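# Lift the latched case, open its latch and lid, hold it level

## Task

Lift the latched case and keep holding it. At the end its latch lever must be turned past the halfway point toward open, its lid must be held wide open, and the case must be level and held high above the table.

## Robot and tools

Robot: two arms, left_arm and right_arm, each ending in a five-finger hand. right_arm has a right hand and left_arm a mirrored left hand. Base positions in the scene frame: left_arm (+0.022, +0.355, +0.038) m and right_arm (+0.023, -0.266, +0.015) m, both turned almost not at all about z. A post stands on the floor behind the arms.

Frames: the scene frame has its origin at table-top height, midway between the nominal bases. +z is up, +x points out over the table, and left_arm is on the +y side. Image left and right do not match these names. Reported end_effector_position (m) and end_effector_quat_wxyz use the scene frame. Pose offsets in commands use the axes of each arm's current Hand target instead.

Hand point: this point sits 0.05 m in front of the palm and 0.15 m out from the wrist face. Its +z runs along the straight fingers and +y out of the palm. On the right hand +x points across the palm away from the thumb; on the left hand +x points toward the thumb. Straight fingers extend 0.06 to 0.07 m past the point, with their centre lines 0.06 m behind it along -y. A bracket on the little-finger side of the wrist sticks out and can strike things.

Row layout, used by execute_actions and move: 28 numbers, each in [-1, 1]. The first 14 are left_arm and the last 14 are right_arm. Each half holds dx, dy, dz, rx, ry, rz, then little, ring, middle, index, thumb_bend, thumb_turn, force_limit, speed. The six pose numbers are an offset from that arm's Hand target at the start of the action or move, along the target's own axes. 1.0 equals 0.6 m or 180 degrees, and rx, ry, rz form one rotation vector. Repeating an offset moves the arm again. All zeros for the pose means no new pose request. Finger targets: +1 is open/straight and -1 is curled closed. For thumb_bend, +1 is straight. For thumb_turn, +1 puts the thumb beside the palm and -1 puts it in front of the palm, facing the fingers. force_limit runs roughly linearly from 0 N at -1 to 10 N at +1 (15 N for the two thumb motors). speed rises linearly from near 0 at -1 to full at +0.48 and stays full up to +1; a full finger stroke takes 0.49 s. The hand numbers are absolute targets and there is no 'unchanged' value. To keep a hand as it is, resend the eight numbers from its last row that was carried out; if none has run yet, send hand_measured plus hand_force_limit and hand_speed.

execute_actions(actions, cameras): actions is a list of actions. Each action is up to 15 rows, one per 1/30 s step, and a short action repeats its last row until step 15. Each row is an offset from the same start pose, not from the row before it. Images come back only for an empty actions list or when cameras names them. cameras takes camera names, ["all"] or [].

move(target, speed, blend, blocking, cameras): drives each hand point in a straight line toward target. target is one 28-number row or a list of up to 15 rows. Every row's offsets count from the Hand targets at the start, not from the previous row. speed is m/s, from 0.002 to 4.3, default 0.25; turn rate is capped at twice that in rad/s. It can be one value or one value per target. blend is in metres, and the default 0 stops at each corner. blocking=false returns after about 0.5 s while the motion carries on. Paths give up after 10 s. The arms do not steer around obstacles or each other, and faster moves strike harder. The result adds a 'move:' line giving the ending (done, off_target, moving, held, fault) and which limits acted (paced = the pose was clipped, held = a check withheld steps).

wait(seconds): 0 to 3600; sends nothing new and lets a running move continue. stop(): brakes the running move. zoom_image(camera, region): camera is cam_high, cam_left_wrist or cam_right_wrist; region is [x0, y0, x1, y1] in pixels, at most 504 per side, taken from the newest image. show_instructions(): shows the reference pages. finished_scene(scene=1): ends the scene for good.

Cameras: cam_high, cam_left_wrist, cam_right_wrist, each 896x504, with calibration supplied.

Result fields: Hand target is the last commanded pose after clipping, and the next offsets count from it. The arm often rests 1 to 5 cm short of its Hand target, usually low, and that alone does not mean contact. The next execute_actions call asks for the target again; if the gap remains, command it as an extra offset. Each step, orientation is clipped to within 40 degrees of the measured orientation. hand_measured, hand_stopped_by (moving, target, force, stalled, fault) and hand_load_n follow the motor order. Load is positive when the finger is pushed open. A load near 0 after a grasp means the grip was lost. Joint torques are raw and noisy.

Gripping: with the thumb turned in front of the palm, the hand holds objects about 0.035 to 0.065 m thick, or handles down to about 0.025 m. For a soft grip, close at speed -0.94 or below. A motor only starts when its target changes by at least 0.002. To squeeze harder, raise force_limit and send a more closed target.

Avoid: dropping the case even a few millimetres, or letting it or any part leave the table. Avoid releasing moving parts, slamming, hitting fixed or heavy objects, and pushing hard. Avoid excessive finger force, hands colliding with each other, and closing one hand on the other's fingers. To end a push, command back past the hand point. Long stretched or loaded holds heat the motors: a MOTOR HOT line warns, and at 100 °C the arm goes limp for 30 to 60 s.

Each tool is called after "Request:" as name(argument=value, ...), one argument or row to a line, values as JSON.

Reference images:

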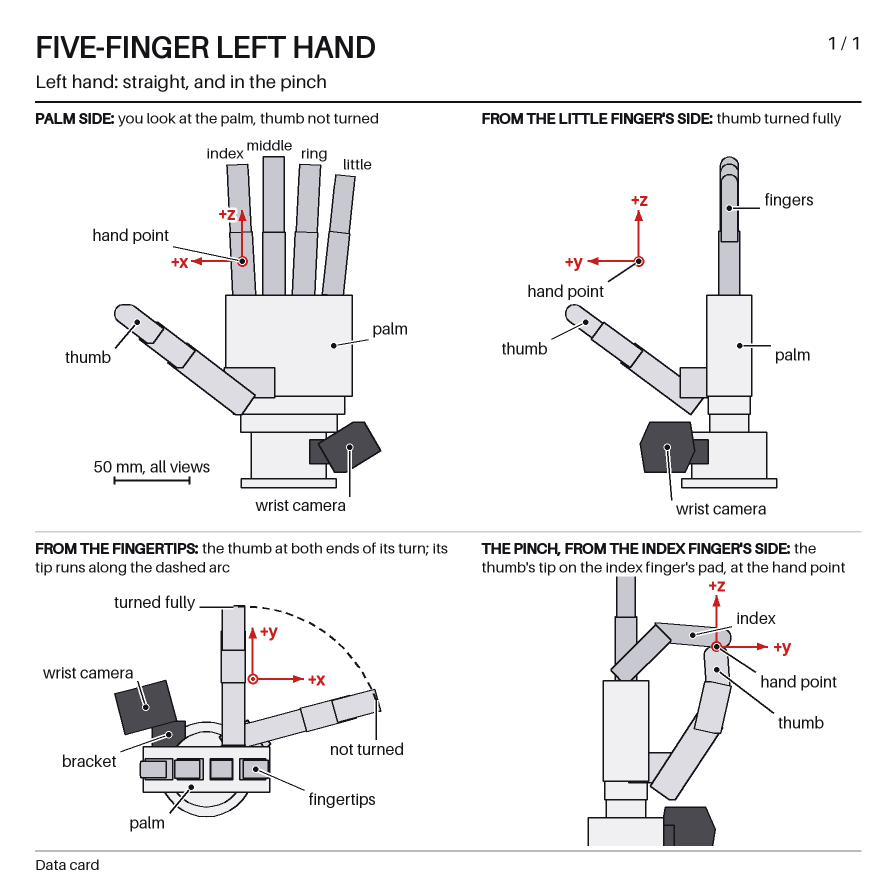

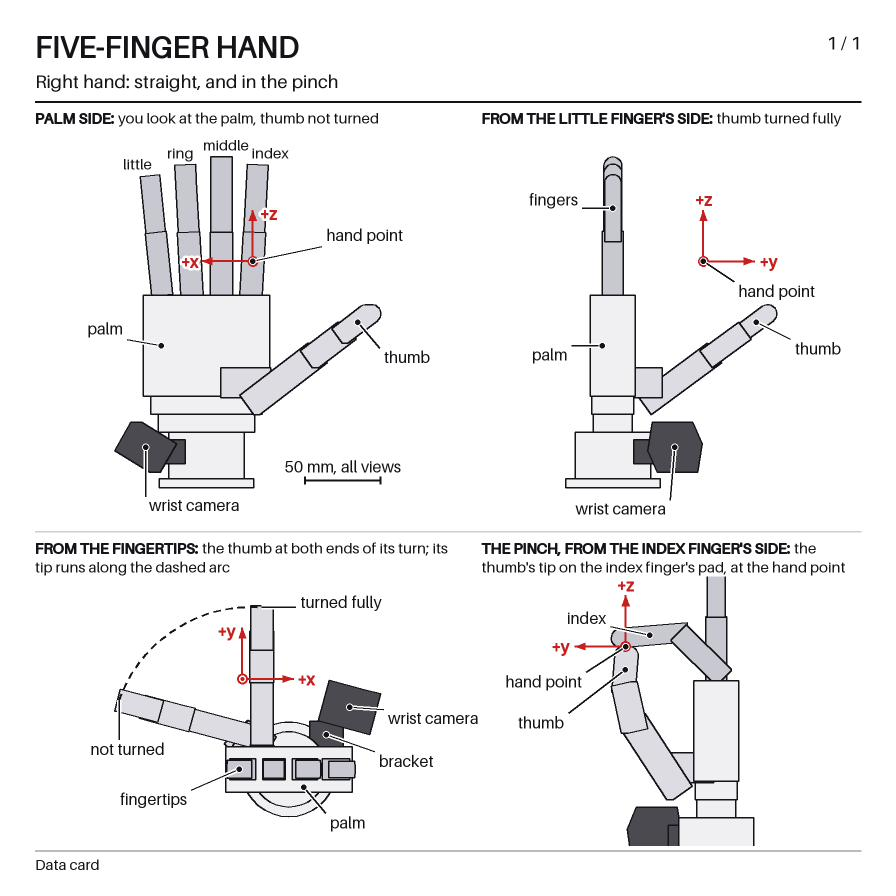

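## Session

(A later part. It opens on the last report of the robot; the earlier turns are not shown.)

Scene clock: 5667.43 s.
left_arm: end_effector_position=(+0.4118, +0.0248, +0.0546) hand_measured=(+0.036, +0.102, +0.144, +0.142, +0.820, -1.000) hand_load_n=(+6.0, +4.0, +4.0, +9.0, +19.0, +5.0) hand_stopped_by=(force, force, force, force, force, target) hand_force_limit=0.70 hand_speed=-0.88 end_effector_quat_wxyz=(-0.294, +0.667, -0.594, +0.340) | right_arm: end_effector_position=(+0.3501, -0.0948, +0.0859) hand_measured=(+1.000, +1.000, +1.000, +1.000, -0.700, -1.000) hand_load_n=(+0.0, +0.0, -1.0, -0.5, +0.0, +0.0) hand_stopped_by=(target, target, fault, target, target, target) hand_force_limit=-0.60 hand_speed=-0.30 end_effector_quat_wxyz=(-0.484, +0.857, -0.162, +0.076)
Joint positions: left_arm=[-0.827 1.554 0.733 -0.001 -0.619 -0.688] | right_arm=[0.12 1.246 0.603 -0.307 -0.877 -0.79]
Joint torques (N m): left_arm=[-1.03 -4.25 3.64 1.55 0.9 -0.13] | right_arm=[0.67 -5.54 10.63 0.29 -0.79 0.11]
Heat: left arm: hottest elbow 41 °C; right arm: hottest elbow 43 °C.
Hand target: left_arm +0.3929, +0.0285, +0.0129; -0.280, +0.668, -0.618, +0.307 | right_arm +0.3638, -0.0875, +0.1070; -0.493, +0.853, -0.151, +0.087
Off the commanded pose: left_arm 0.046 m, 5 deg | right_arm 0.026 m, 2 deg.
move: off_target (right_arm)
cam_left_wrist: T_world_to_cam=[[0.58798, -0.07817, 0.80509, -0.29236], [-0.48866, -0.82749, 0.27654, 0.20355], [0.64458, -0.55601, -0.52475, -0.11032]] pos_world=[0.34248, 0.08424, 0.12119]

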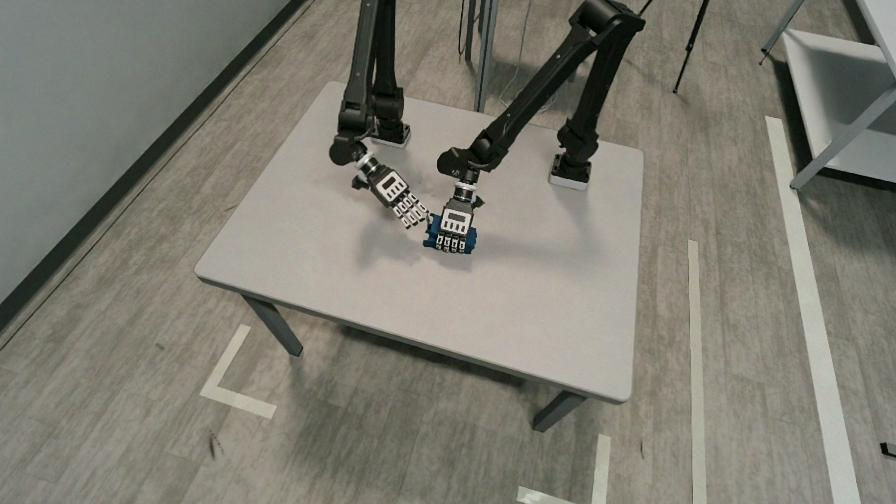

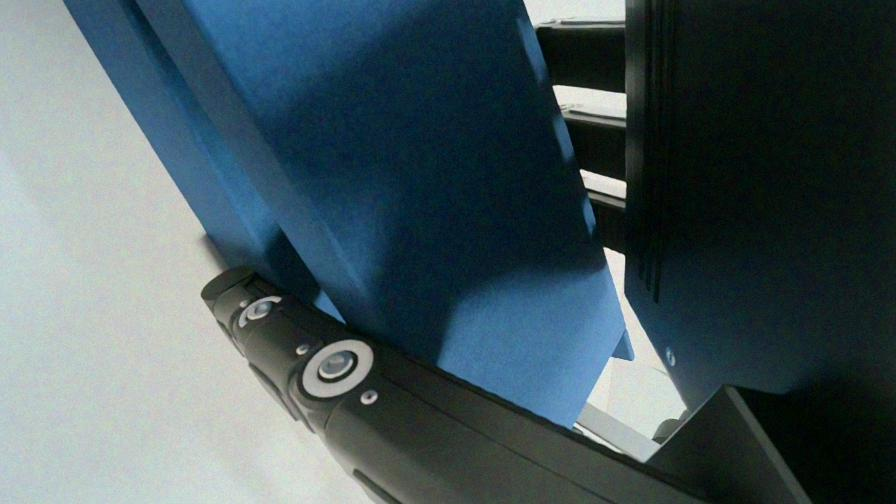

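Request:
move(
  target=[0.0117,-0.0692,-0.0210,0,0,0,-0.7,-0.7,-0.7,-0.7,0.4,-1,0.7,-0.88,0,0,0,0,0,0,1,1,1,1,-0.7,-1,-0.6,-0.3],
  speed=0.03,
  cameras=["cam_high"],
)

Request:
zoom_image(
  camera="cam_high",
  region=[405, 200, 480, 260],
)

Scene clock: 5677.20 s.
left_arm: end_effector_position=(+0.4127, +0.0251, +0.0566) hand_measured=(+0.036, +0.102, +0.144, +0.142, +0.820, -1.000) hand_load_n=(+5.5, +4.0, +4.5, +10.0, +19.0, +6.0) hand_stopped_by=(force, force, force, force, force, target) hand_force_limit=0.70 hand_speed=-0.88 end_effector_quat_wxyz=(-0.282, +0.672, -0.605, +0.319) | right_arm: end_effector_position=(+0.3500, -0.0948, +0.0859) hand_measured=(+1.000, +1.000, +1.000, +1.000, -0.700, -1.000) hand_load_n=(+0.0, +0.0, -1.0, -0.5, +0.0, +0.0) hand_stopped_by=(target, target, fault, target, target, target) hand_force_limit=-0.60 hand_speed=-0.30 end_effector_quat_wxyz=(-0.484, +0.856, -0.162, +0.076)
Joint positions: left_arm=[-0.813 1.551 0.772 -0.09 -0.586 -0.694] | right_arm=[0.12 1.246 0.603 -0.307 -0.878 -0.79]
Joint torques (N m): left_arm=[0.03 -8.18 6.64 0.43 0.21 0.18] | right_arm=[0.67 -5.42 10.67 0.28 -0.76 0.11]
Heat: left arm: hottest elbow 41 °C; right arm: hottest elbow 43 °C.
Hand target: left_arm +0.4109, +0.0249, +0.0531; -0.280, +0.668, -0.617, +0.308 | right_arm +0.3638, -0.0875, +0.1070; -0.492, +0.853, -0.151, +0.087
Off the commanded pose: left_arm 0.004 m, 2 deg | right_arm 0.026 m, 2 deg.
move: done

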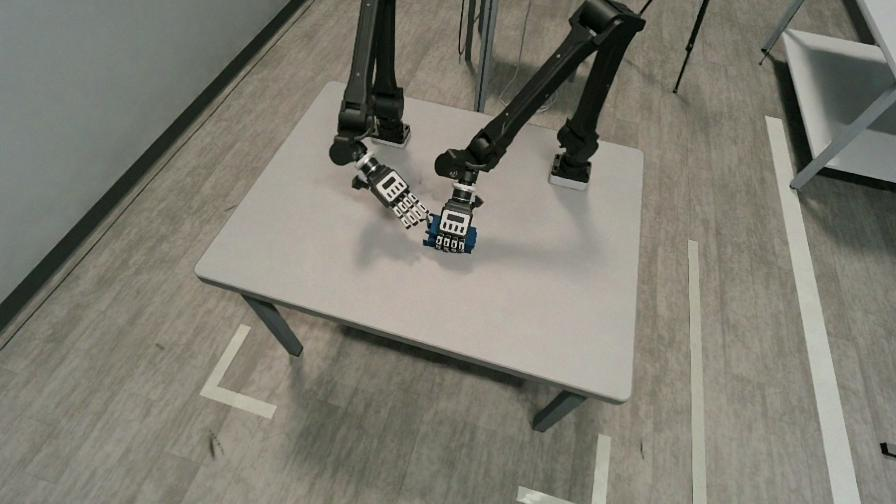

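Scaled by 6.720 from the camera's image (finer frame: 1280x720).

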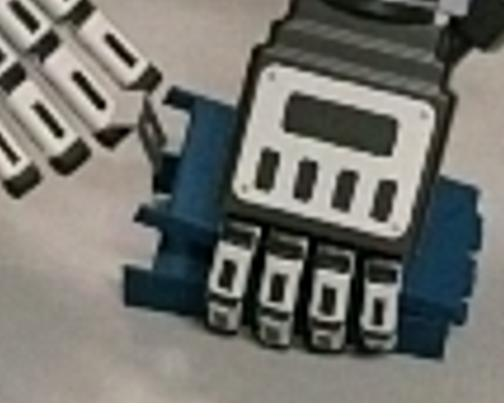

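Request:
move(
  target=[0,0,0,0,0,0,0.2,0.25,0.3,0.3,0.93,-1,0.7,-0.9,0,0,0,0,0,0,1,1,1,1,-0.7,-1,-0.6,-0.3],
  speed=0.03,
  cameras=["cam_high"],
)

Request:
zoom_image(
  camera="cam_high",
  region=[405, 200, 480, 260],
)

Scene clock: 5681.63 s.
left_arm: end_effector_position=(+0.4082, +0.0277, +0.0536) hand_measured=(+0.200, +0.250, +0.298, +0.300, +0.930, -1.000) hand_load_n=(+0.0, +0.0, -4.0, +0.5, +0.0, +0.0) hand_stopped_by=(target, target, target, target, target, target) hand_force_limit=0.70 hand_speed=-0.90 end_effector_quat_wxyz=(-0.280, +0.670, -0.614, +0.310) | right_arm: end_effector_position=(+0.3492, -0.0946, +0.0857) hand_measured=(+1.000, +1.000, +1.000, +1.000, -0.700, -1.000) hand_load_n=(+0.0, +0.0, -0.5, -0.5, +0.0, +0.0) hand_stopped_by=(target, target, fault, target, target, target) hand_force_limit=-0.60 hand_speed=-0.30 end_effector_quat_wxyz=(-0.484, +0.857, -0.163, +0.074)
Joint positions: left_arm=[-0.813 1.549 0.772 -0.112 -0.578 -0.687] | right_arm=[0.121 1.246 0.603 -0.31 -0.878 -0.79]
Joint torques (N m): left_arm=[0.38 -7.71 6.63 1.5 -0.15 0.13] | right_arm=[0.73 -5.6 10.65 0.39 -0.74 0.11]
Heat: left arm: hottest elbow 41 °C; right arm: hottest elbow 43 °C.
Hand target: left_arm +0.4108, +0.0249, +0.0530; -0.280, +0.668, -0.618, +0.307 | right_arm +0.3638, -0.0875, +0.1070; -0.493, +0.853, -0.151, +0.087
Off the commanded pose: left_arm 0.004 m, 1 deg | right_arm 0.027 m, 2 deg.
move: done

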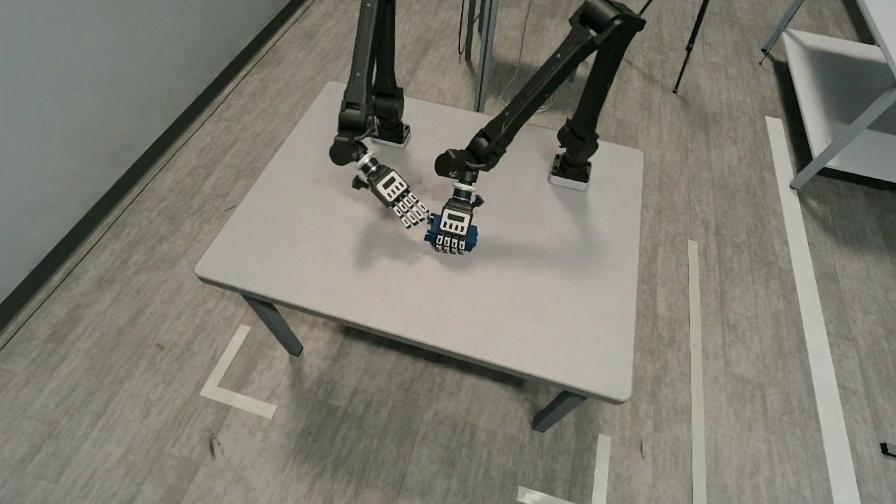

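Scaled by 6.720 from the camera's image (finer frame: 1280x720).

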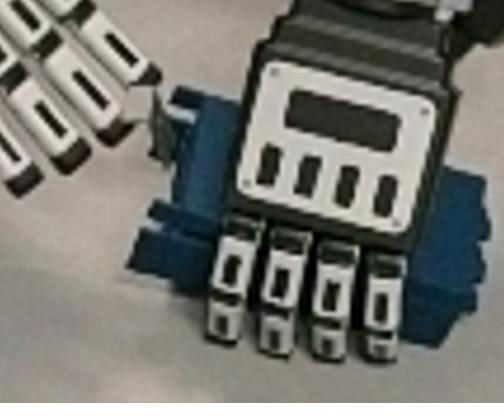

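Request:
wait(
  seconds=0.1,
  cameras=["cam_high","cam_left_wrist","cam_right_wrist"],
)

Request:
zoom_image(
  camera="cam_right_wrist",
  region=[240, 0, 560, 240],
)

Request:
zoom_image(
  camera="cam_high",
  region=[415, 205, 445, 255],
)

Scene clock: 5686.33 s.
left_arm: end_effector_position=(+0.4082, +0.0277, +0.0536) hand_measured=(+0.200, +0.250, +0.298, +0.300, +0.930, -1.000) hand_load_n=(+0.0, +0.0, -4.0, +0.0, +0.0, +0.0) hand_stopped_by=(target, target, target, target, target, target) hand_force_limit=0.70 hand_speed=-0.90 end_effector_quat_wxyz=(-0.280, +0.670, -0.614, +0.310) | right_arm: end_effector_position=(+0.3492, -0.0946, +0.0857) hand_measured=(+1.000, +1.000, +1.000, +1.000, -0.700, -1.000) hand_load_n=(+0.0, +0.0, -1.0, -0.5, +0.0, +0.0) hand_stopped_by=(target, target, fault, target, target, target) hand_force_limit=-0.60 hand_speed=-0.30 end_effector_quat_wxyz=(-0.484, +0.857, -0.163, +0.074)
Joint positions: left_arm=[-0.813 1.549 0.772 -0.112 -0.578 -0.687] | right_arm=[0.121 1.246 0.603 -0.31 -0.878 -0.79]
Joint torques (N m): left_arm=[0.15 -7.88 6.72 1.5 -0.15 0.13] | right_arm=[0.67 -5.54 10.63 0.38 -0.74 0.11]
Heat: left arm: hottest elbow 42 °C; right arm: hottest elbow 43 °C.
Hand target: left_arm +0.4108, +0.0249, +0.0530; -0.280, +0.668, -0.618, +0.307 | right_arm +0.3638, -0.0876, +0.1070; -0.493, +0.853, -0.151, +0.087
Off the commanded pose: left_arm 0.004 m, 1 deg | right_arm 0.027 m, 2 deg.
wait: 0.10 s; at rest from the start
cam_left_wrist: T_world_to_cam=[[0.64132, -0.10974, 0.75939, -0.3076], [-0.47984, -0.82966, 0.28534, 0.20046], [0.59872, -0.54737, -0.58474, -0.08506]] pos_world=[0.34438, 0.086, 0.12665]
cam_right_wrist: T_world_to_cam=[[0.07037, -0.55044, -0.83191, -0.0034], [-0.9547, -0.27889, 0.10377, 0.29044], [-0.28913, 0.78692, -0.54513, 0.33689]] pos_world=[0.37493, -0.18597, 0.15068]

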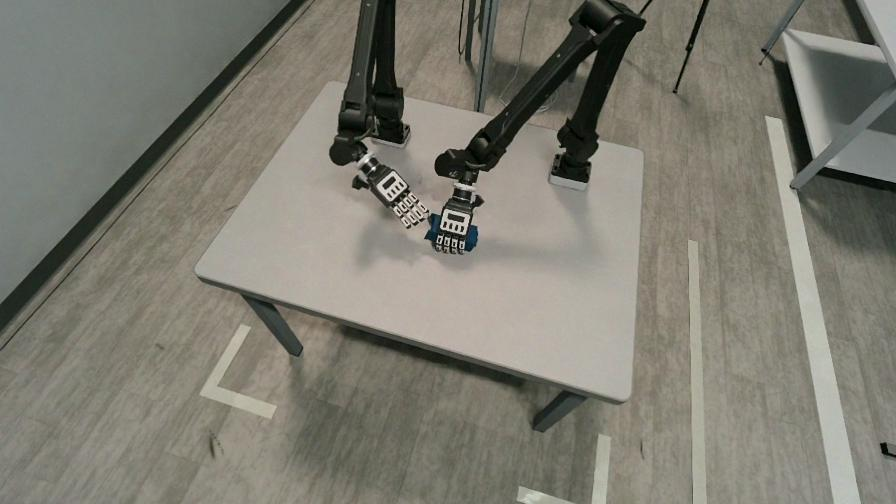

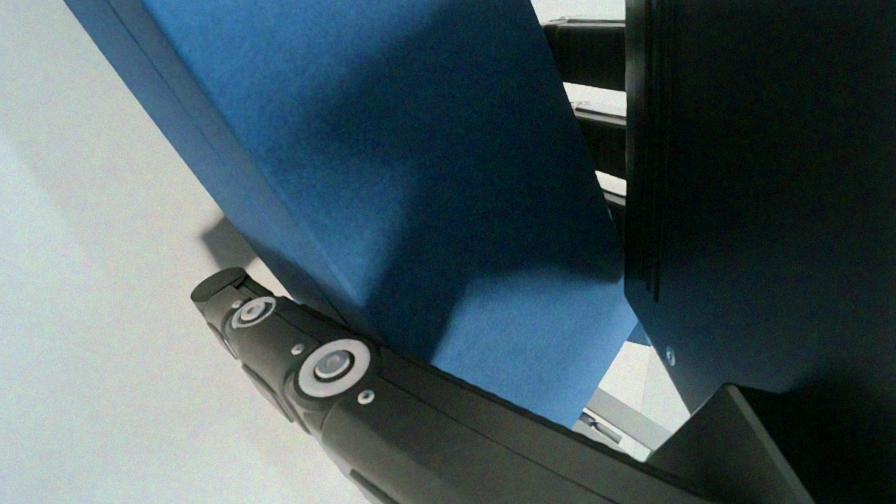

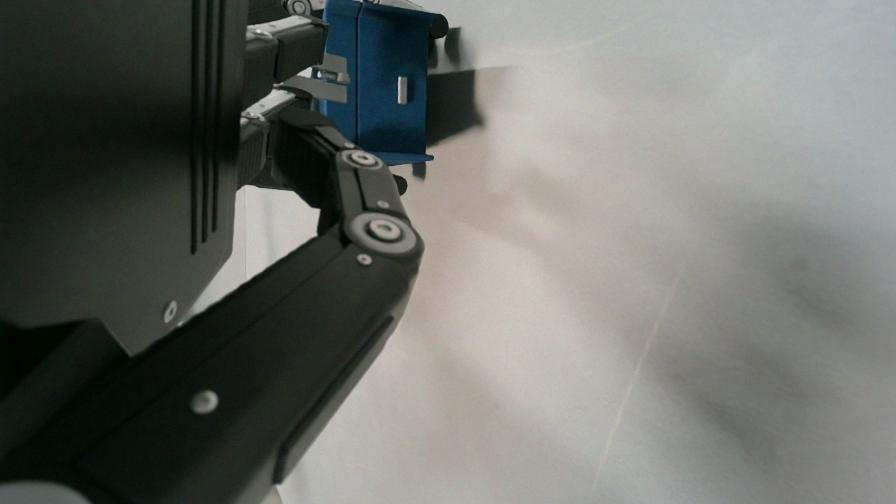

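Scaled by 1.575 from the camera's image (finer frame: 1280x720).

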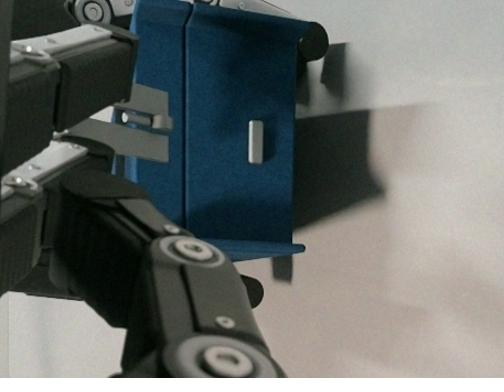

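Scaled by 10.080 from the camera's image (finer frame: 1280x720).

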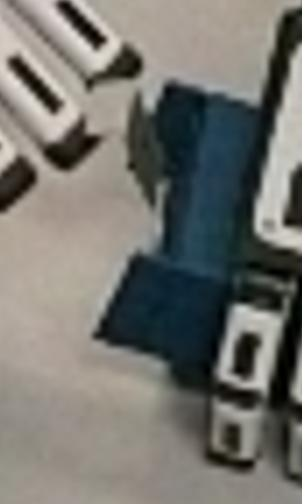

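Request:
move(
  target=[0,0,0,0,0,0,0.5,0.5,0.5,0.5,0.98,-1,0.7,-0.5,0,0,0,0,0,0,1,1,1,1,-0.7,-1,-0.6,-0.3],
  speed=0.03,
)

Request:
move(
  target=[0,0,0,0,0,0,0.5,0.5,0.5,0.5,0.98,-1,0.7,-0.5,0,0.072,0.0415,0,0,0,1,1,1,1,-0.7,-1,-0.6,-0.3],
  speed=0.03,
  cameras=["cam_high","cam_right_wrist","cam_left_wrist"],
)

Request:
zoom_image(
  camera="cam_high",
  region=[405, 200, 480, 260],
)

Scene clock: 6107.13 s.
left_arm: end_effector_position=(+0.4080, +0.0274, +0.0535) hand_measured=(+0.500, +0.500, +0.500, +0.500, +0.980, -1.000) hand_load_n=(+0.0, +0.0, +0.0, +0.5, +0.0, +0.0) hand_stopped_by=(target, target, target, target, target, target) hand_force_limit=0.70 hand_speed=-0.50 end_effector_quat_wxyz=(-0.280, +0.670, -0.614, +0.310) | right_arm: end_effector_position=(+0.3492, -0.0946, +0.0857) hand_measured=(+1.000, +1.000, +1.000, +1.000, -0.700, -1.000) hand_load_n=(+0.0, +0.0, -1.0, +0.0, +0.0, +0.0) hand_stopped_by=(target, target, fault, target, target, target) hand_force_limit=-0.60 hand_speed=-0.30 end_effector_quat_wxyz=(-0.484, +0.857, -0.163, +0.074)
Joint positions: left_arm=[-0.813 1.549 0.772 -0.112 -0.576 -0.687] | right_arm=[0.121 1.246 0.603 -0.31 -0.878 -0.79]
Joint torques (N m): left_arm=[0.09 -7.77 6.67 1.51 -0.26 0.14] | right_arm=[0.62 -5.48 10.65 0.35 -0.73 0.11]
Heat: left arm: hottest elbow 43 °C; right arm: hottest elbow 45 °C.
Hand target: left_arm +0.4109, +0.0249, +0.0531; -0.280, +0.668, -0.617, +0.307 | right_arm +0.3638, -0.0876, +0.1070; -0.492, +0.853, -0.151, +0.087
Off the commanded pose: left_arm 0.004 m, 1 deg | right_arm 0.027 m, 2 deg.
move: done

Scene clock: 6109.23 s.
left_arm: end_effector_position=(+0.4080, +0.0275, +0.0536) hand_measured=(+0.500, +0.500, +0.500, +0.500, +0.980, -1.000) hand_load_n=(+0.0, +0.0, +0.0, +0.0, +0.0, +0.0) hand_stopped_by=(target, target, target, target, target, target) hand_force_limit=0.70 hand_speed=-0.50 end_effector_quat_wxyz=(-0.280, +0.670, -0.614, +0.310) | right_arm: end_effector_position=(+0.3619, -0.0932, +0.0562) hand_measured=(+1.000, +1.000, +1.000, +1.000, -0.700, -1.000) hand_load_n=(+0.0, +0.0, -0.5, +0.0, +0.0, +0.5) hand_stopped_by=(target, target, fault, target, target, target) hand_force_limit=-0.60 hand_speed=-0.30 end_effector_quat_wxyz=(-0.488, +0.855, -0.155, +0.087)
Joint positions: left_arm=[-0.813 1.549 0.772 -0.112 -0.577 -0.687] | right_arm=[0.121 1.341 0.577 -0.158 -0.879 -0.79]
Joint torques (N m): left_arm=[0.03 -7.82 6.71 1.44 -0.24 0.12] | right_arm=[0.73 -4.78 6.78 1.5 -0.69 0.1]
Heat: left arm: hottest elbow 43 °C; right arm: hottest elbow 45 °C.
Hand target: left_arm +0.4109, +0.0249, +0.0531; -0.280, +0.668, -0.617, +0.307 | right_arm +0.3638, -0.0876, +0.0571; -0.492, +0.853, -0.151, +0.087
Off the commanded pose: left_arm 0.004 m, 1 deg | right_arm 0.006 m, 1 deg.
move: done
cam_left_wrist: T_world_to_cam=[[0.64189, -0.10969, 0.75891, -0.30776], [-0.48036, -0.82897, 0.28647, 0.20027], [0.59769, -0.54844, -0.58479, -0.08471]] pos_world=[0.34438, 0.0858, 0.12665]
cam_right_wrist: T_world_to_cam=[[0.09539, -0.54744, -0.83139, -0.03688], [-0.95731, -0.27941, 0.07414, 0.3086], [-0.27288, 0.78882, -0.55072, 0.31795]] pos_world=[0.3857, -0.18478, 0.12156]

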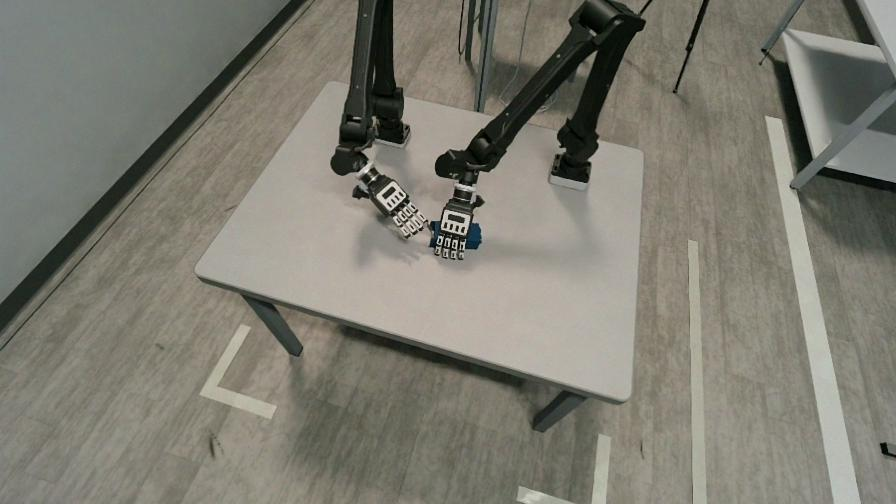

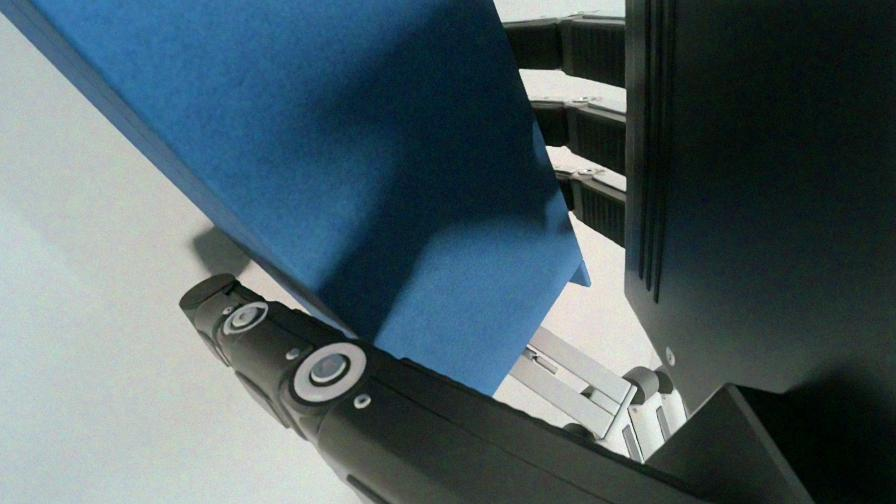

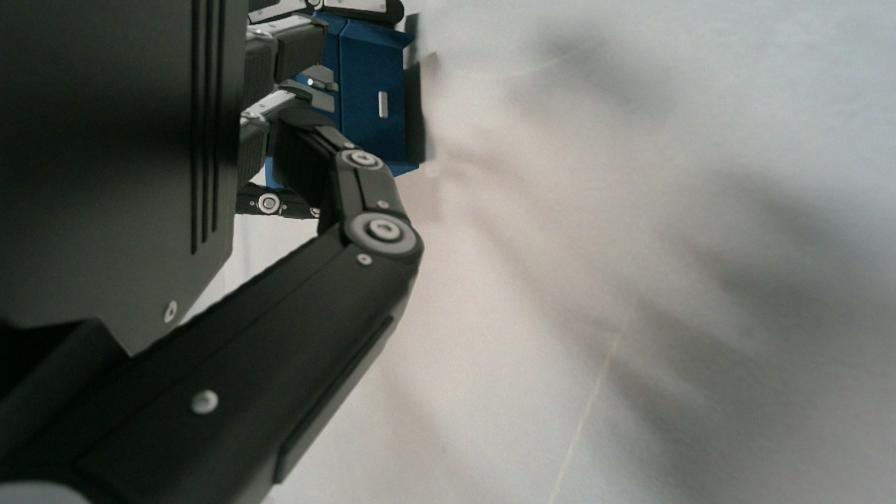

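Scaled by 6.720 from the camera's image (finer frame: 1280x720).

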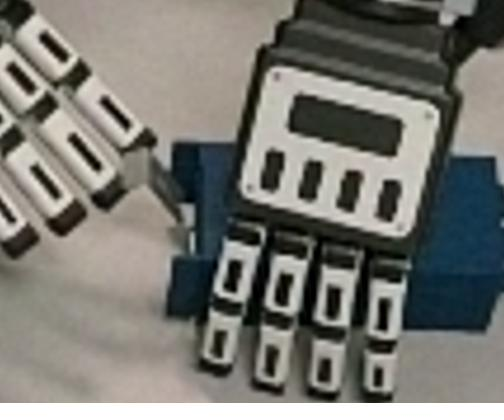

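Request:
move(
  target=[0,0,0,0,0,0,0.5,0.5,0.5,0.5,0.98,-1,0.7,-0.5,-0.005,0.070,0.0250,0,0,0,1,1,1,1,-0.7,-1,-0.6,-0.3],
  speed=0.03,
  cameras=["cam_high","cam_right_wrist","cam_left_wrist"],
)

Request:
zoom_image(
  camera="cam_high",
  region=[405, 200, 480, 260],
)

Scene clock: 6113.83 s.
left_arm: end_effector_position=(+0.4080, +0.0275, +0.0536) hand_measured=(+0.500, +0.500, +0.500, +0.500, +0.980, -1.000) hand_load_n=(+0.0, +0.0, +0.0, +0.0, +0.0, +0.0) hand_stopped_by=(target, target, target, target, target, target) hand_force_limit=0.70 hand_speed=-0.50 end_effector_quat_wxyz=(-0.280, +0.670, -0.614, +0.310) | right_arm: end_effector_position=(+0.3539, -0.0925, +0.0146) hand_measured=(+1.000, +1.000, +1.000, +1.000, -0.700, -1.000) hand_load_n=(+0.0, +0.0, +0.0, +0.0, +0.0, +0.0) hand_stopped_by=(target, target, fault, target, target, target) hand_force_limit=-0.60 hand_speed=-0.30 end_effector_quat_wxyz=(-0.491, +0.854, -0.156, +0.079)
Joint positions: left_arm=[-0.813 1.549 0.772 -0.112 -0.577 -0.687] | right_arm=[0.121 1.453 0.522 -0.004 -0.89 -0.79]
Joint torques (N m): left_arm=[0.09 -8.23 6.67 1.43 -0.22 0.13] | right_arm=[-1.03 -5.07 5.6 1.4 -0.64 -0.09]
Heat: left arm: hottest elbow 43 °C; right arm: hottest elbow 45 °C.
Hand target: left_arm +0.4109, +0.0249, +0.0531; -0.280, +0.668, -0.617, +0.307 | right_arm +0.3581, -0.0941, +0.0131; -0.492, +0.853, -0.151, +0.087
Off the commanded pose: left_arm 0.004 m, 1 deg | right_arm 0.005 m, 1 deg.
move: done
cam_left_wrist: T_world_to_cam=[[0.64189, -0.10969, 0.75891, -0.30776], [-0.48036, -0.82897, 0.28647, 0.20027], [0.59769, -0.54844, -0.58479, -0.08471]] pos_world=[0.34438, 0.0858, 0.12665]
cam_right_wrist: T_world_to_cam=[[0.08883, -0.54027, -0.83679, -0.0673], [-0.95437, -0.28663, 0.08375, 0.30245], [-0.28509, 0.79117, -0.54109, 0.29667]] pos_world=[0.37921, -0.18439, 0.07888]

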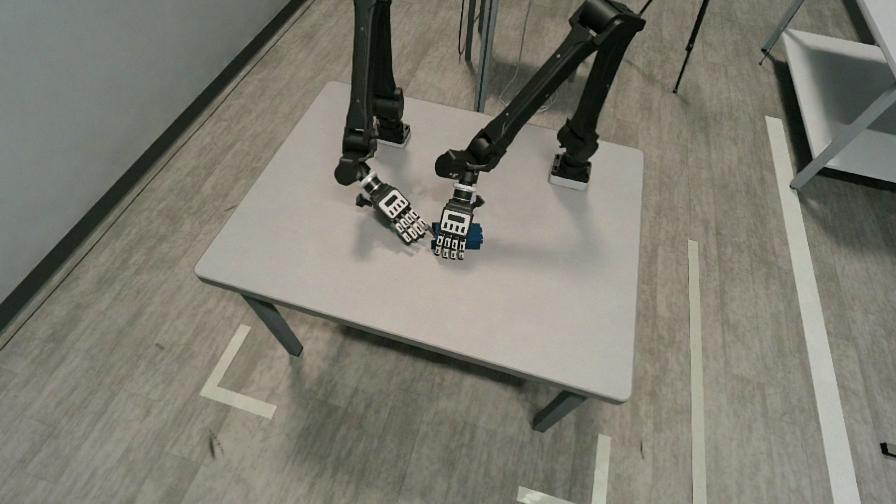

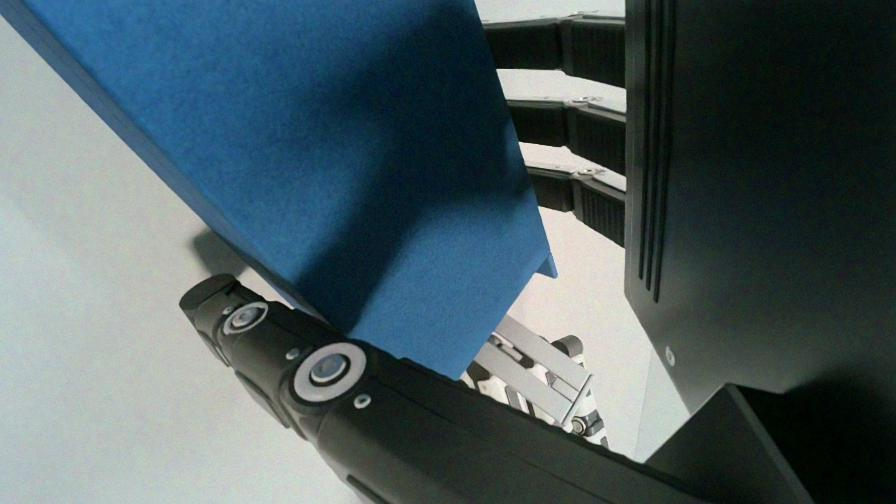

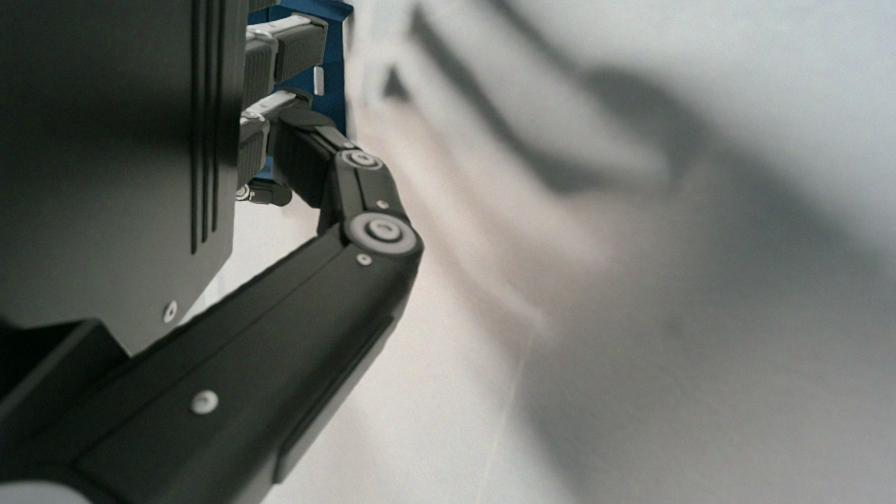

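Scaled by 6.720 from the camera's image (finer frame: 1280x720).

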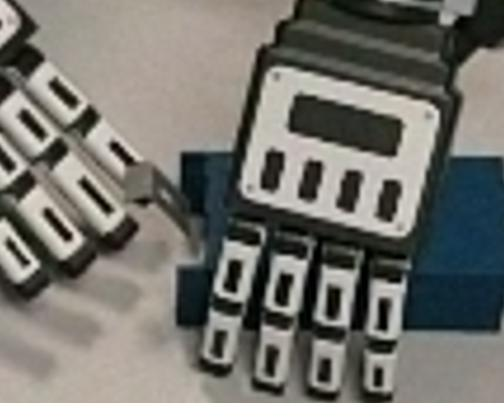

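Request:
zoom_image(
  camera="cam_high",
  region=[415, 205, 505, 265],
)

Scaled by 5.600 from the camera's image (finer frame: 1280x720).

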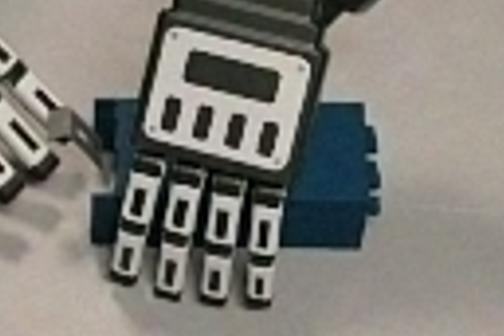

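Request:
move(
  target=[
    [0,0,0,0,0,0,0.5,0.5,0.5,0.5,0.98,-1,0.7,-0.5,0.0456,0.0624,-0.1088,0,0,0,1,1,1,1,-0.7,-1,-0.6,-0.3],
    [0.0196,-0.2260,-0.1961,0,0,0,0.5,0.5,0.5,0.5,0.98,-1,0.7,-0.5,0.0456,0.0624,-0.1088,0,0,0,1,1,1,1,-0.7,-1,-0.6,-0.3],
  ],
  speed=0.08,
  cameras=["cam_high"],
)

Request:
zoom_image(
  camera="cam_high",
  region=[415, 205, 505, 265],
)

Scene clock: 6133.50 s.
left_arm: end_effector_position=(+0.4004, +0.0354, +0.2029) hand_measured=(+0.500, +0.500, +0.500, +0.500, +0.980, -1.000) hand_load_n=(+0.0, +0.0, +0.0, +0.0, +0.0, +0.0) hand_stopped_by=(target, target, target, target, target, target) hand_force_limit=0.70 hand_speed=-0.50 end_effector_quat_wxyz=(-0.281, +0.670, -0.626, +0.283) | right_arm: end_effector_position=(+0.3446, -0.1697, +0.0090) hand_measured=(+1.000, +1.000, +1.000, +1.000, -0.700, -1.000) hand_load_n=(-0.5, +0.0, +0.0, +0.0, +0.0, +0.0) hand_stopped_by=(target, target, fault, target, target, target) hand_force_limit=-0.60 hand_speed=-0.30 end_effector_quat_wxyz=(-0.492, +0.853, -0.156, +0.079)
Joint positions: left_arm=[-0.813 1.315 1.012 -0.645 -0.576 -0.687] | right_arm=[-0.129 1.468 0.559 -0.336 -1.011 -1.169]
Joint torques (N m): left_arm=[0.15 -8.82 11.26 1.35 -0.28 0.12] | right_arm=[-1.14 -4.95 7.84 -0.16 -0.81 -0.14]
Heat: left arm: hottest elbow 43 °C; right arm: hottest elbow 44 °C.
Hand target: left_arm +0.4108, +0.0248, +0.2329; -0.280, +0.668, -0.617, +0.307 | right_arm +0.3580, -0.1741, +0.0134; -0.492, +0.853, -0.151, +0.087
Off the commanded pose: left_arm 0.034 m, 3 deg | right_arm 0.015 m, 1 deg.
move: off_target (left_arm, right_arm)

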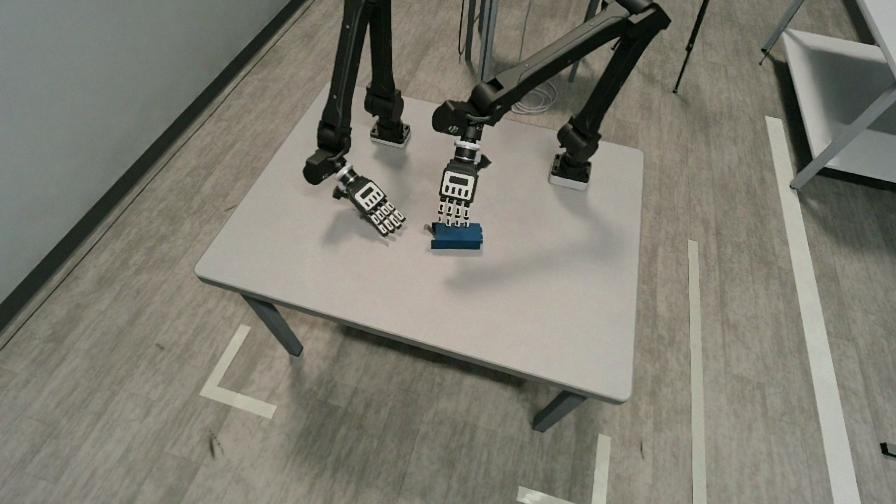

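Scaled by 5.600 from the camera's image (finer frame: 1280x720).

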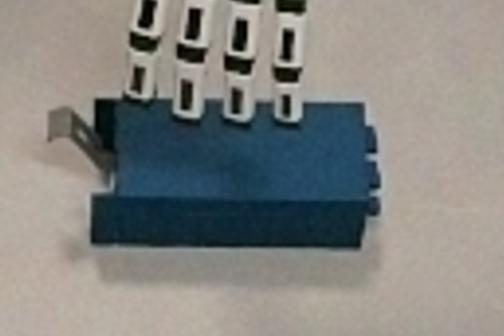

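Request:
move(
  target=[-0.4225,-0.0282,-0.3075,0,0,-0.333,0.9,0.9,0.9,0.9,1,-1,0.0,0.0,0,0,0,0,0,0,1,1,1,1,-0.7,-1,-0.6,-0.3],
  speed=0.15,
  cameras=["cam_high"],
)

Scene clock: 6224.73 s.
left_arm: end_effector_position=(+0.2717, +0.2784, +0.3474) hand_measured=(+0.900, +0.900, +0.900, +0.900, +1.000, -1.000) hand_load_n=(+0.0, +0.0, +0.0, +0.0, +0.0, +0.0) hand_stopped_by=(target, target, target, target, target, target) hand_force_limit=0.00 hand_speed=0.00 end_effector_quat_wxyz=(-0.086, +0.888, -0.199, +0.405) | right_arm: end_effector_position=(+0.3446, -0.1697, +0.0090) hand_measured=(+1.000, +1.000, +1.000, +1.000, -0.700, -1.000) hand_load_n=(+0.0, +0.0, +0.0, +0.0, +0.0, +0.0) hand_stopped_by=(target, target, fault, target, target, target) hand_force_limit=-0.60 hand_speed=-0.30 end_effector_quat_wxyz=(-0.492, +0.853, -0.156, +0.079)
Joint positions: left_arm=[-0.069 0.378 0.781 -1.12 -0.042 -1.177] | right_arm=[-0.129 1.468 0.559 -0.336 -1.011 -1.169]
Joint torques (N m): left_arm=[0.62 2.9 8.23 1.74 0.23 0.14] | right_arm=[-1.2 -4.95 7.87 -0.14 -0.8 -0.13]
Heat: left arm: hottest elbow 53 °C; right arm: hottest elbow 42 °C.
Hand target: left_arm +0.2700, +0.2798, +0.3502; -0.089, +0.887, -0.201, +0.406 | right_arm +0.3580, -0.1741, +0.0134; -0.492, +0.853, -0.151, +0.087
Off the commanded pose: left_arm 0.003 m, 0 deg | right_arm 0.015 m, 1 deg.
move: done

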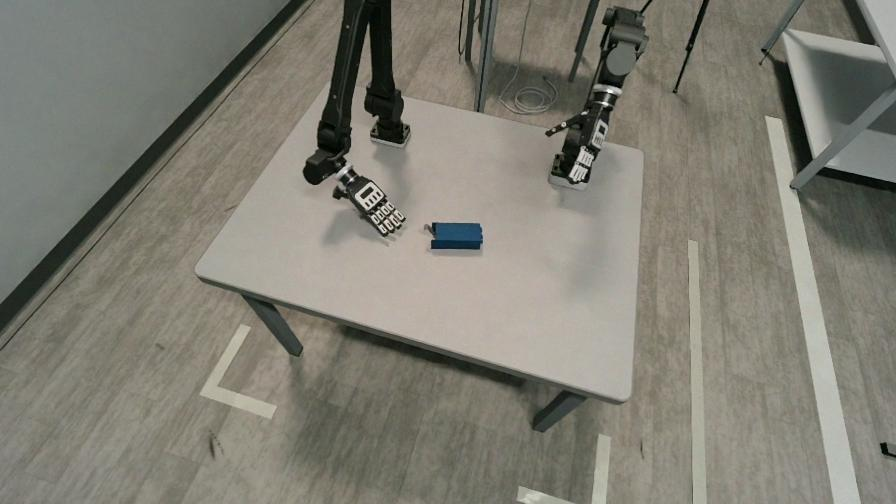

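Request:
move(
  target=[0.2613,0.1155,0.0382,-0.0603,0.4363,-0.3523,0.9,0.9,0.9,0.9,1,-1,0.0,0.0,0,0,0,0,0,0,1,1,1,1,-0.7,-1,-0.6,-0.3],
  speed=0.12,
  cameras=["cam_high","cam_left_wrist"],
)

Scene clock: 6245.37 s.
left_arm: end_effector_position=(+0.3582, +0.1546, +0.4072) hand_measured=(+0.900, +0.900, +0.900, +0.900, +1.000, -1.000) hand_load_n=(+0.0, +0.0, +0.0, +0.0, +0.0, +0.0) hand_stopped_by=(target, target, target, target, target, target) hand_force_limit=0.00 hand_speed=0.00 end_effector_quat_wxyz=(+0.315, +0.505, +0.199, +0.778) | right_arm: end_effector_position=(+0.3446, -0.1697, +0.0090) hand_measured=(+1.000, +1.000, +1.000, +1.000, -0.700, -1.000) hand_load_n=(+0.0, -0.5, +0.0, +0.0, +0.0, +0.0) hand_stopped_by=(target, target, fault, target, target, target) hand_force_limit=-0.60 hand_speed=-0.30 end_effector_quat_wxyz=(-0.492, +0.853, -0.156, +0.079)
Joint positions: left_arm=[-0.762 1.3 0.3 1.55 -0.671 -1.967] | right_arm=[-0.129 1.468 0.559 -0.336 -1.011 -1.169]
Joint torques (N m): left_arm=[-0.56 -3.08 7.13 2.41 0.27 -0.15] | right_arm=[-1.14 -4.89 7.83 -0.16 -0.81 -0.13]
Heat: left arm: hottest elbow 51 °C; right arm: hottest elbow 42 °C.
Hand target: left_arm +0.3599, +0.1497, +0.4201; +0.334, +0.422, +0.215, +0.815 | right_arm +0.3580, -0.1741, +0.0134; -0.492, +0.853, -0.151, +0.087
Off the commanded pose: left_arm 0.014 m, 11 deg | right_arm 0.015 m, 1 deg.
joint sent to its limit (left arm) — joint 4 (wrist pitch), upper limit. The joint targets are off in orientation, not in position.
move: off_target (left_arm)
cam_left_wrist: T_world_to_cam=[[0.21913, 0.84498, -0.48785, -0.01871], [-0.78596, 0.44914, 0.4249, 0.03601], [0.57814, 0.29032, 0.76254, -0.44972]] pos_world=[0.29241, 0.13019, 0.3185]

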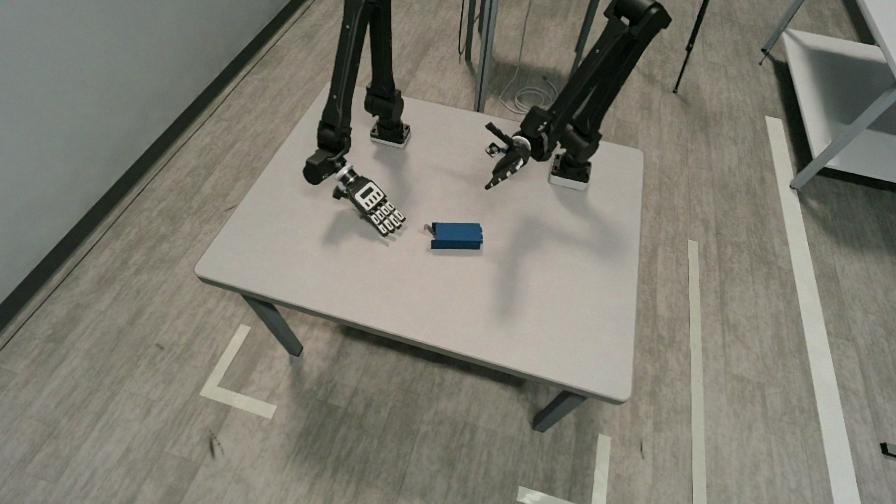

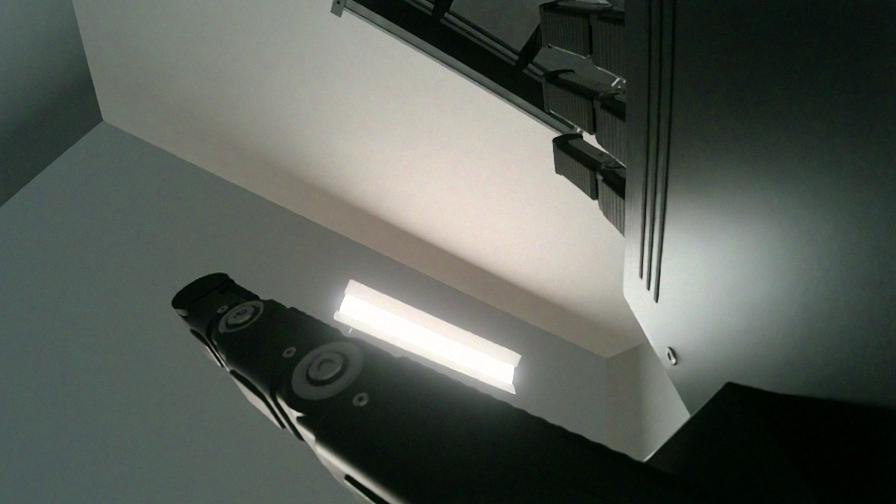

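Request:
execute_actions(
  actions=[],
)

Scene clock: 6285.27 s.
left_arm: end_effector_position=(+0.3582, +0.1547, +0.4072) hand_measured=(+0.900, +0.900, +0.900, +0.900, +1.000, -1.000) hand_load_n=(+0.0, +0.0, +0.0, +0.0, +0.0, +0.0) hand_stopped_by=(target, target, target, target, target, target) hand_force_limit=0.00 hand_speed=0.00 end_effector_quat_wxyz=(+0.315, +0.505, +0.199, +0.778) | right_arm: end_effector_position=(+0.3446, -0.1697, +0.0090) hand_measured=(+1.000, +1.000, +1.000, +1.000, -0.700, -1.000) hand_load_n=(+0.0, +0.0, +0.0, +0.0, +0.0, +0.0) hand_stopped_by=(target, target, fault, target, target, target) hand_force_limit=-0.60 hand_speed=-0.30 end_effector_quat_wxyz=(-0.492, +0.853, -0.156, +0.079)
Joint positions: left_arm=[-0.762 1.3 0.3 1.55 -0.671 -1.967] | right_arm=[-0.129 1.468 0.559 -0.336 -1.011 -1.169]
Joint velocities: within noise
Joint torques (N m): left_arm=[-0.62 -2.84 7.15 2.45 0.3 -0.13] | right_arm=[-1.03 -4.95 7.84 -0.16 -0.82 -0.14]
Heat: left arm: hottest elbow 46 °C; right arm: hottest elbow 41 °C.
Hand target: left_arm +0.3599, +0.1497, +0.4201; +0.334, +0.422, +0.214, +0.815 | right_arm +0.3580, -0.1741, +0.0134; -0.492, +0.853, -0.151, +0.087
Off the commanded pose: left_arm 0.014 m, 11 deg | right_arm 0.015 m, 1 deg.
camera_calibration:
cam_left_wrist: T_world_to_cam=[[0.21929, 0.84475, -0.48817, -0.01862], [-0.7859, 0.44944, 0.42469, 0.03603], [0.57816, 0.29053, 0.76245, -0.44972]] pos_world=[0.29241, 0.13019, 0.3185]
cam_right_wrist: T_world_to_cam=[[0.08877, -0.53733, -0.83869, -0.1123], [-0.95435, -0.28697, 0.08284, 0.27185], [-0.28519, 0.79305, -0.53828, 0.35239]] pos_world=[0.36991, -0.26179, 0.07298]

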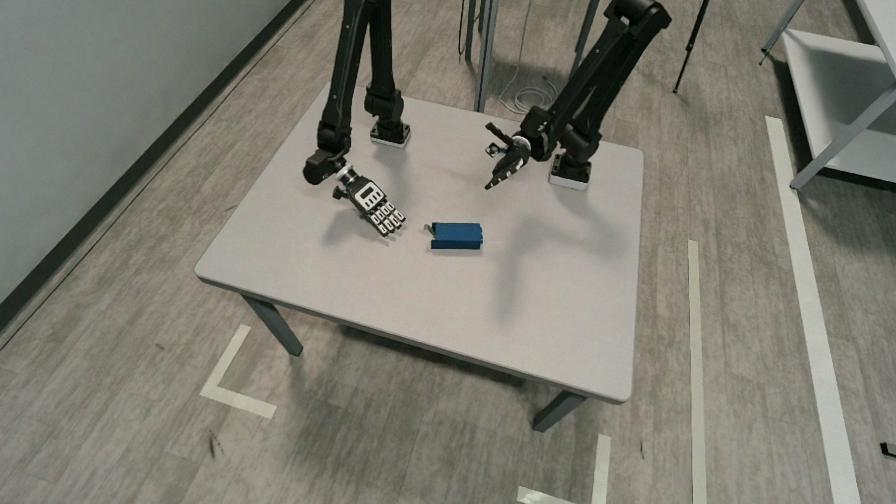

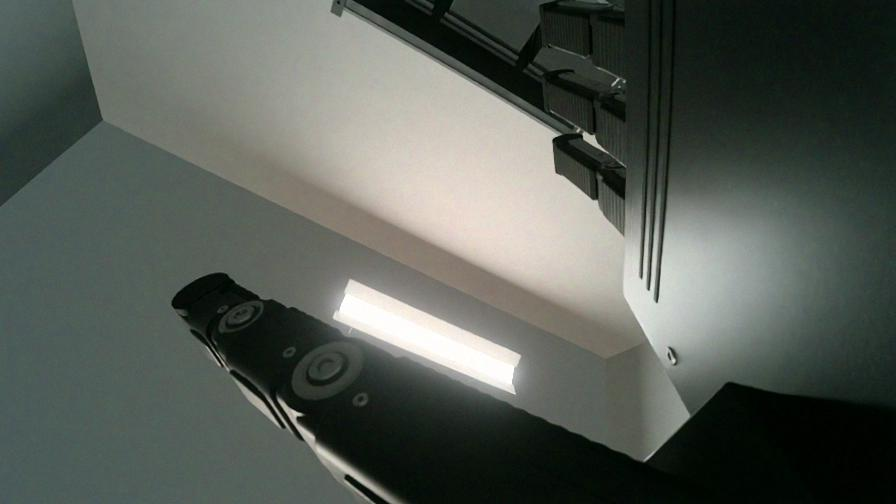

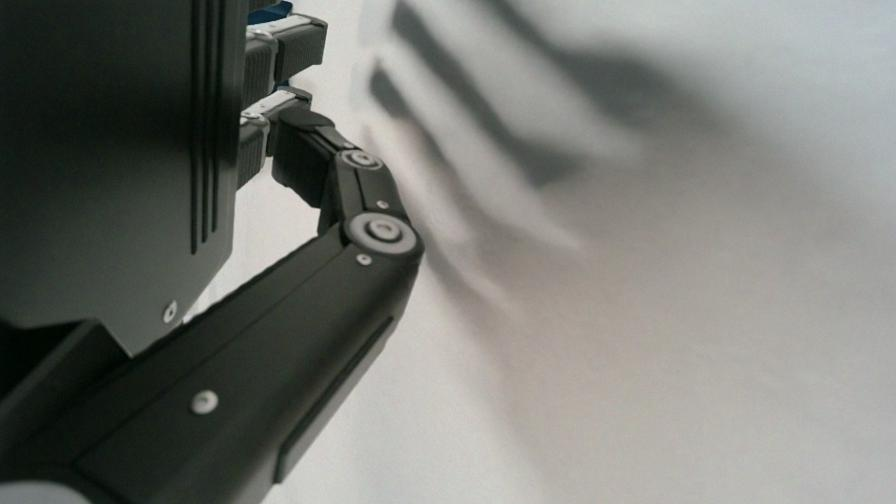

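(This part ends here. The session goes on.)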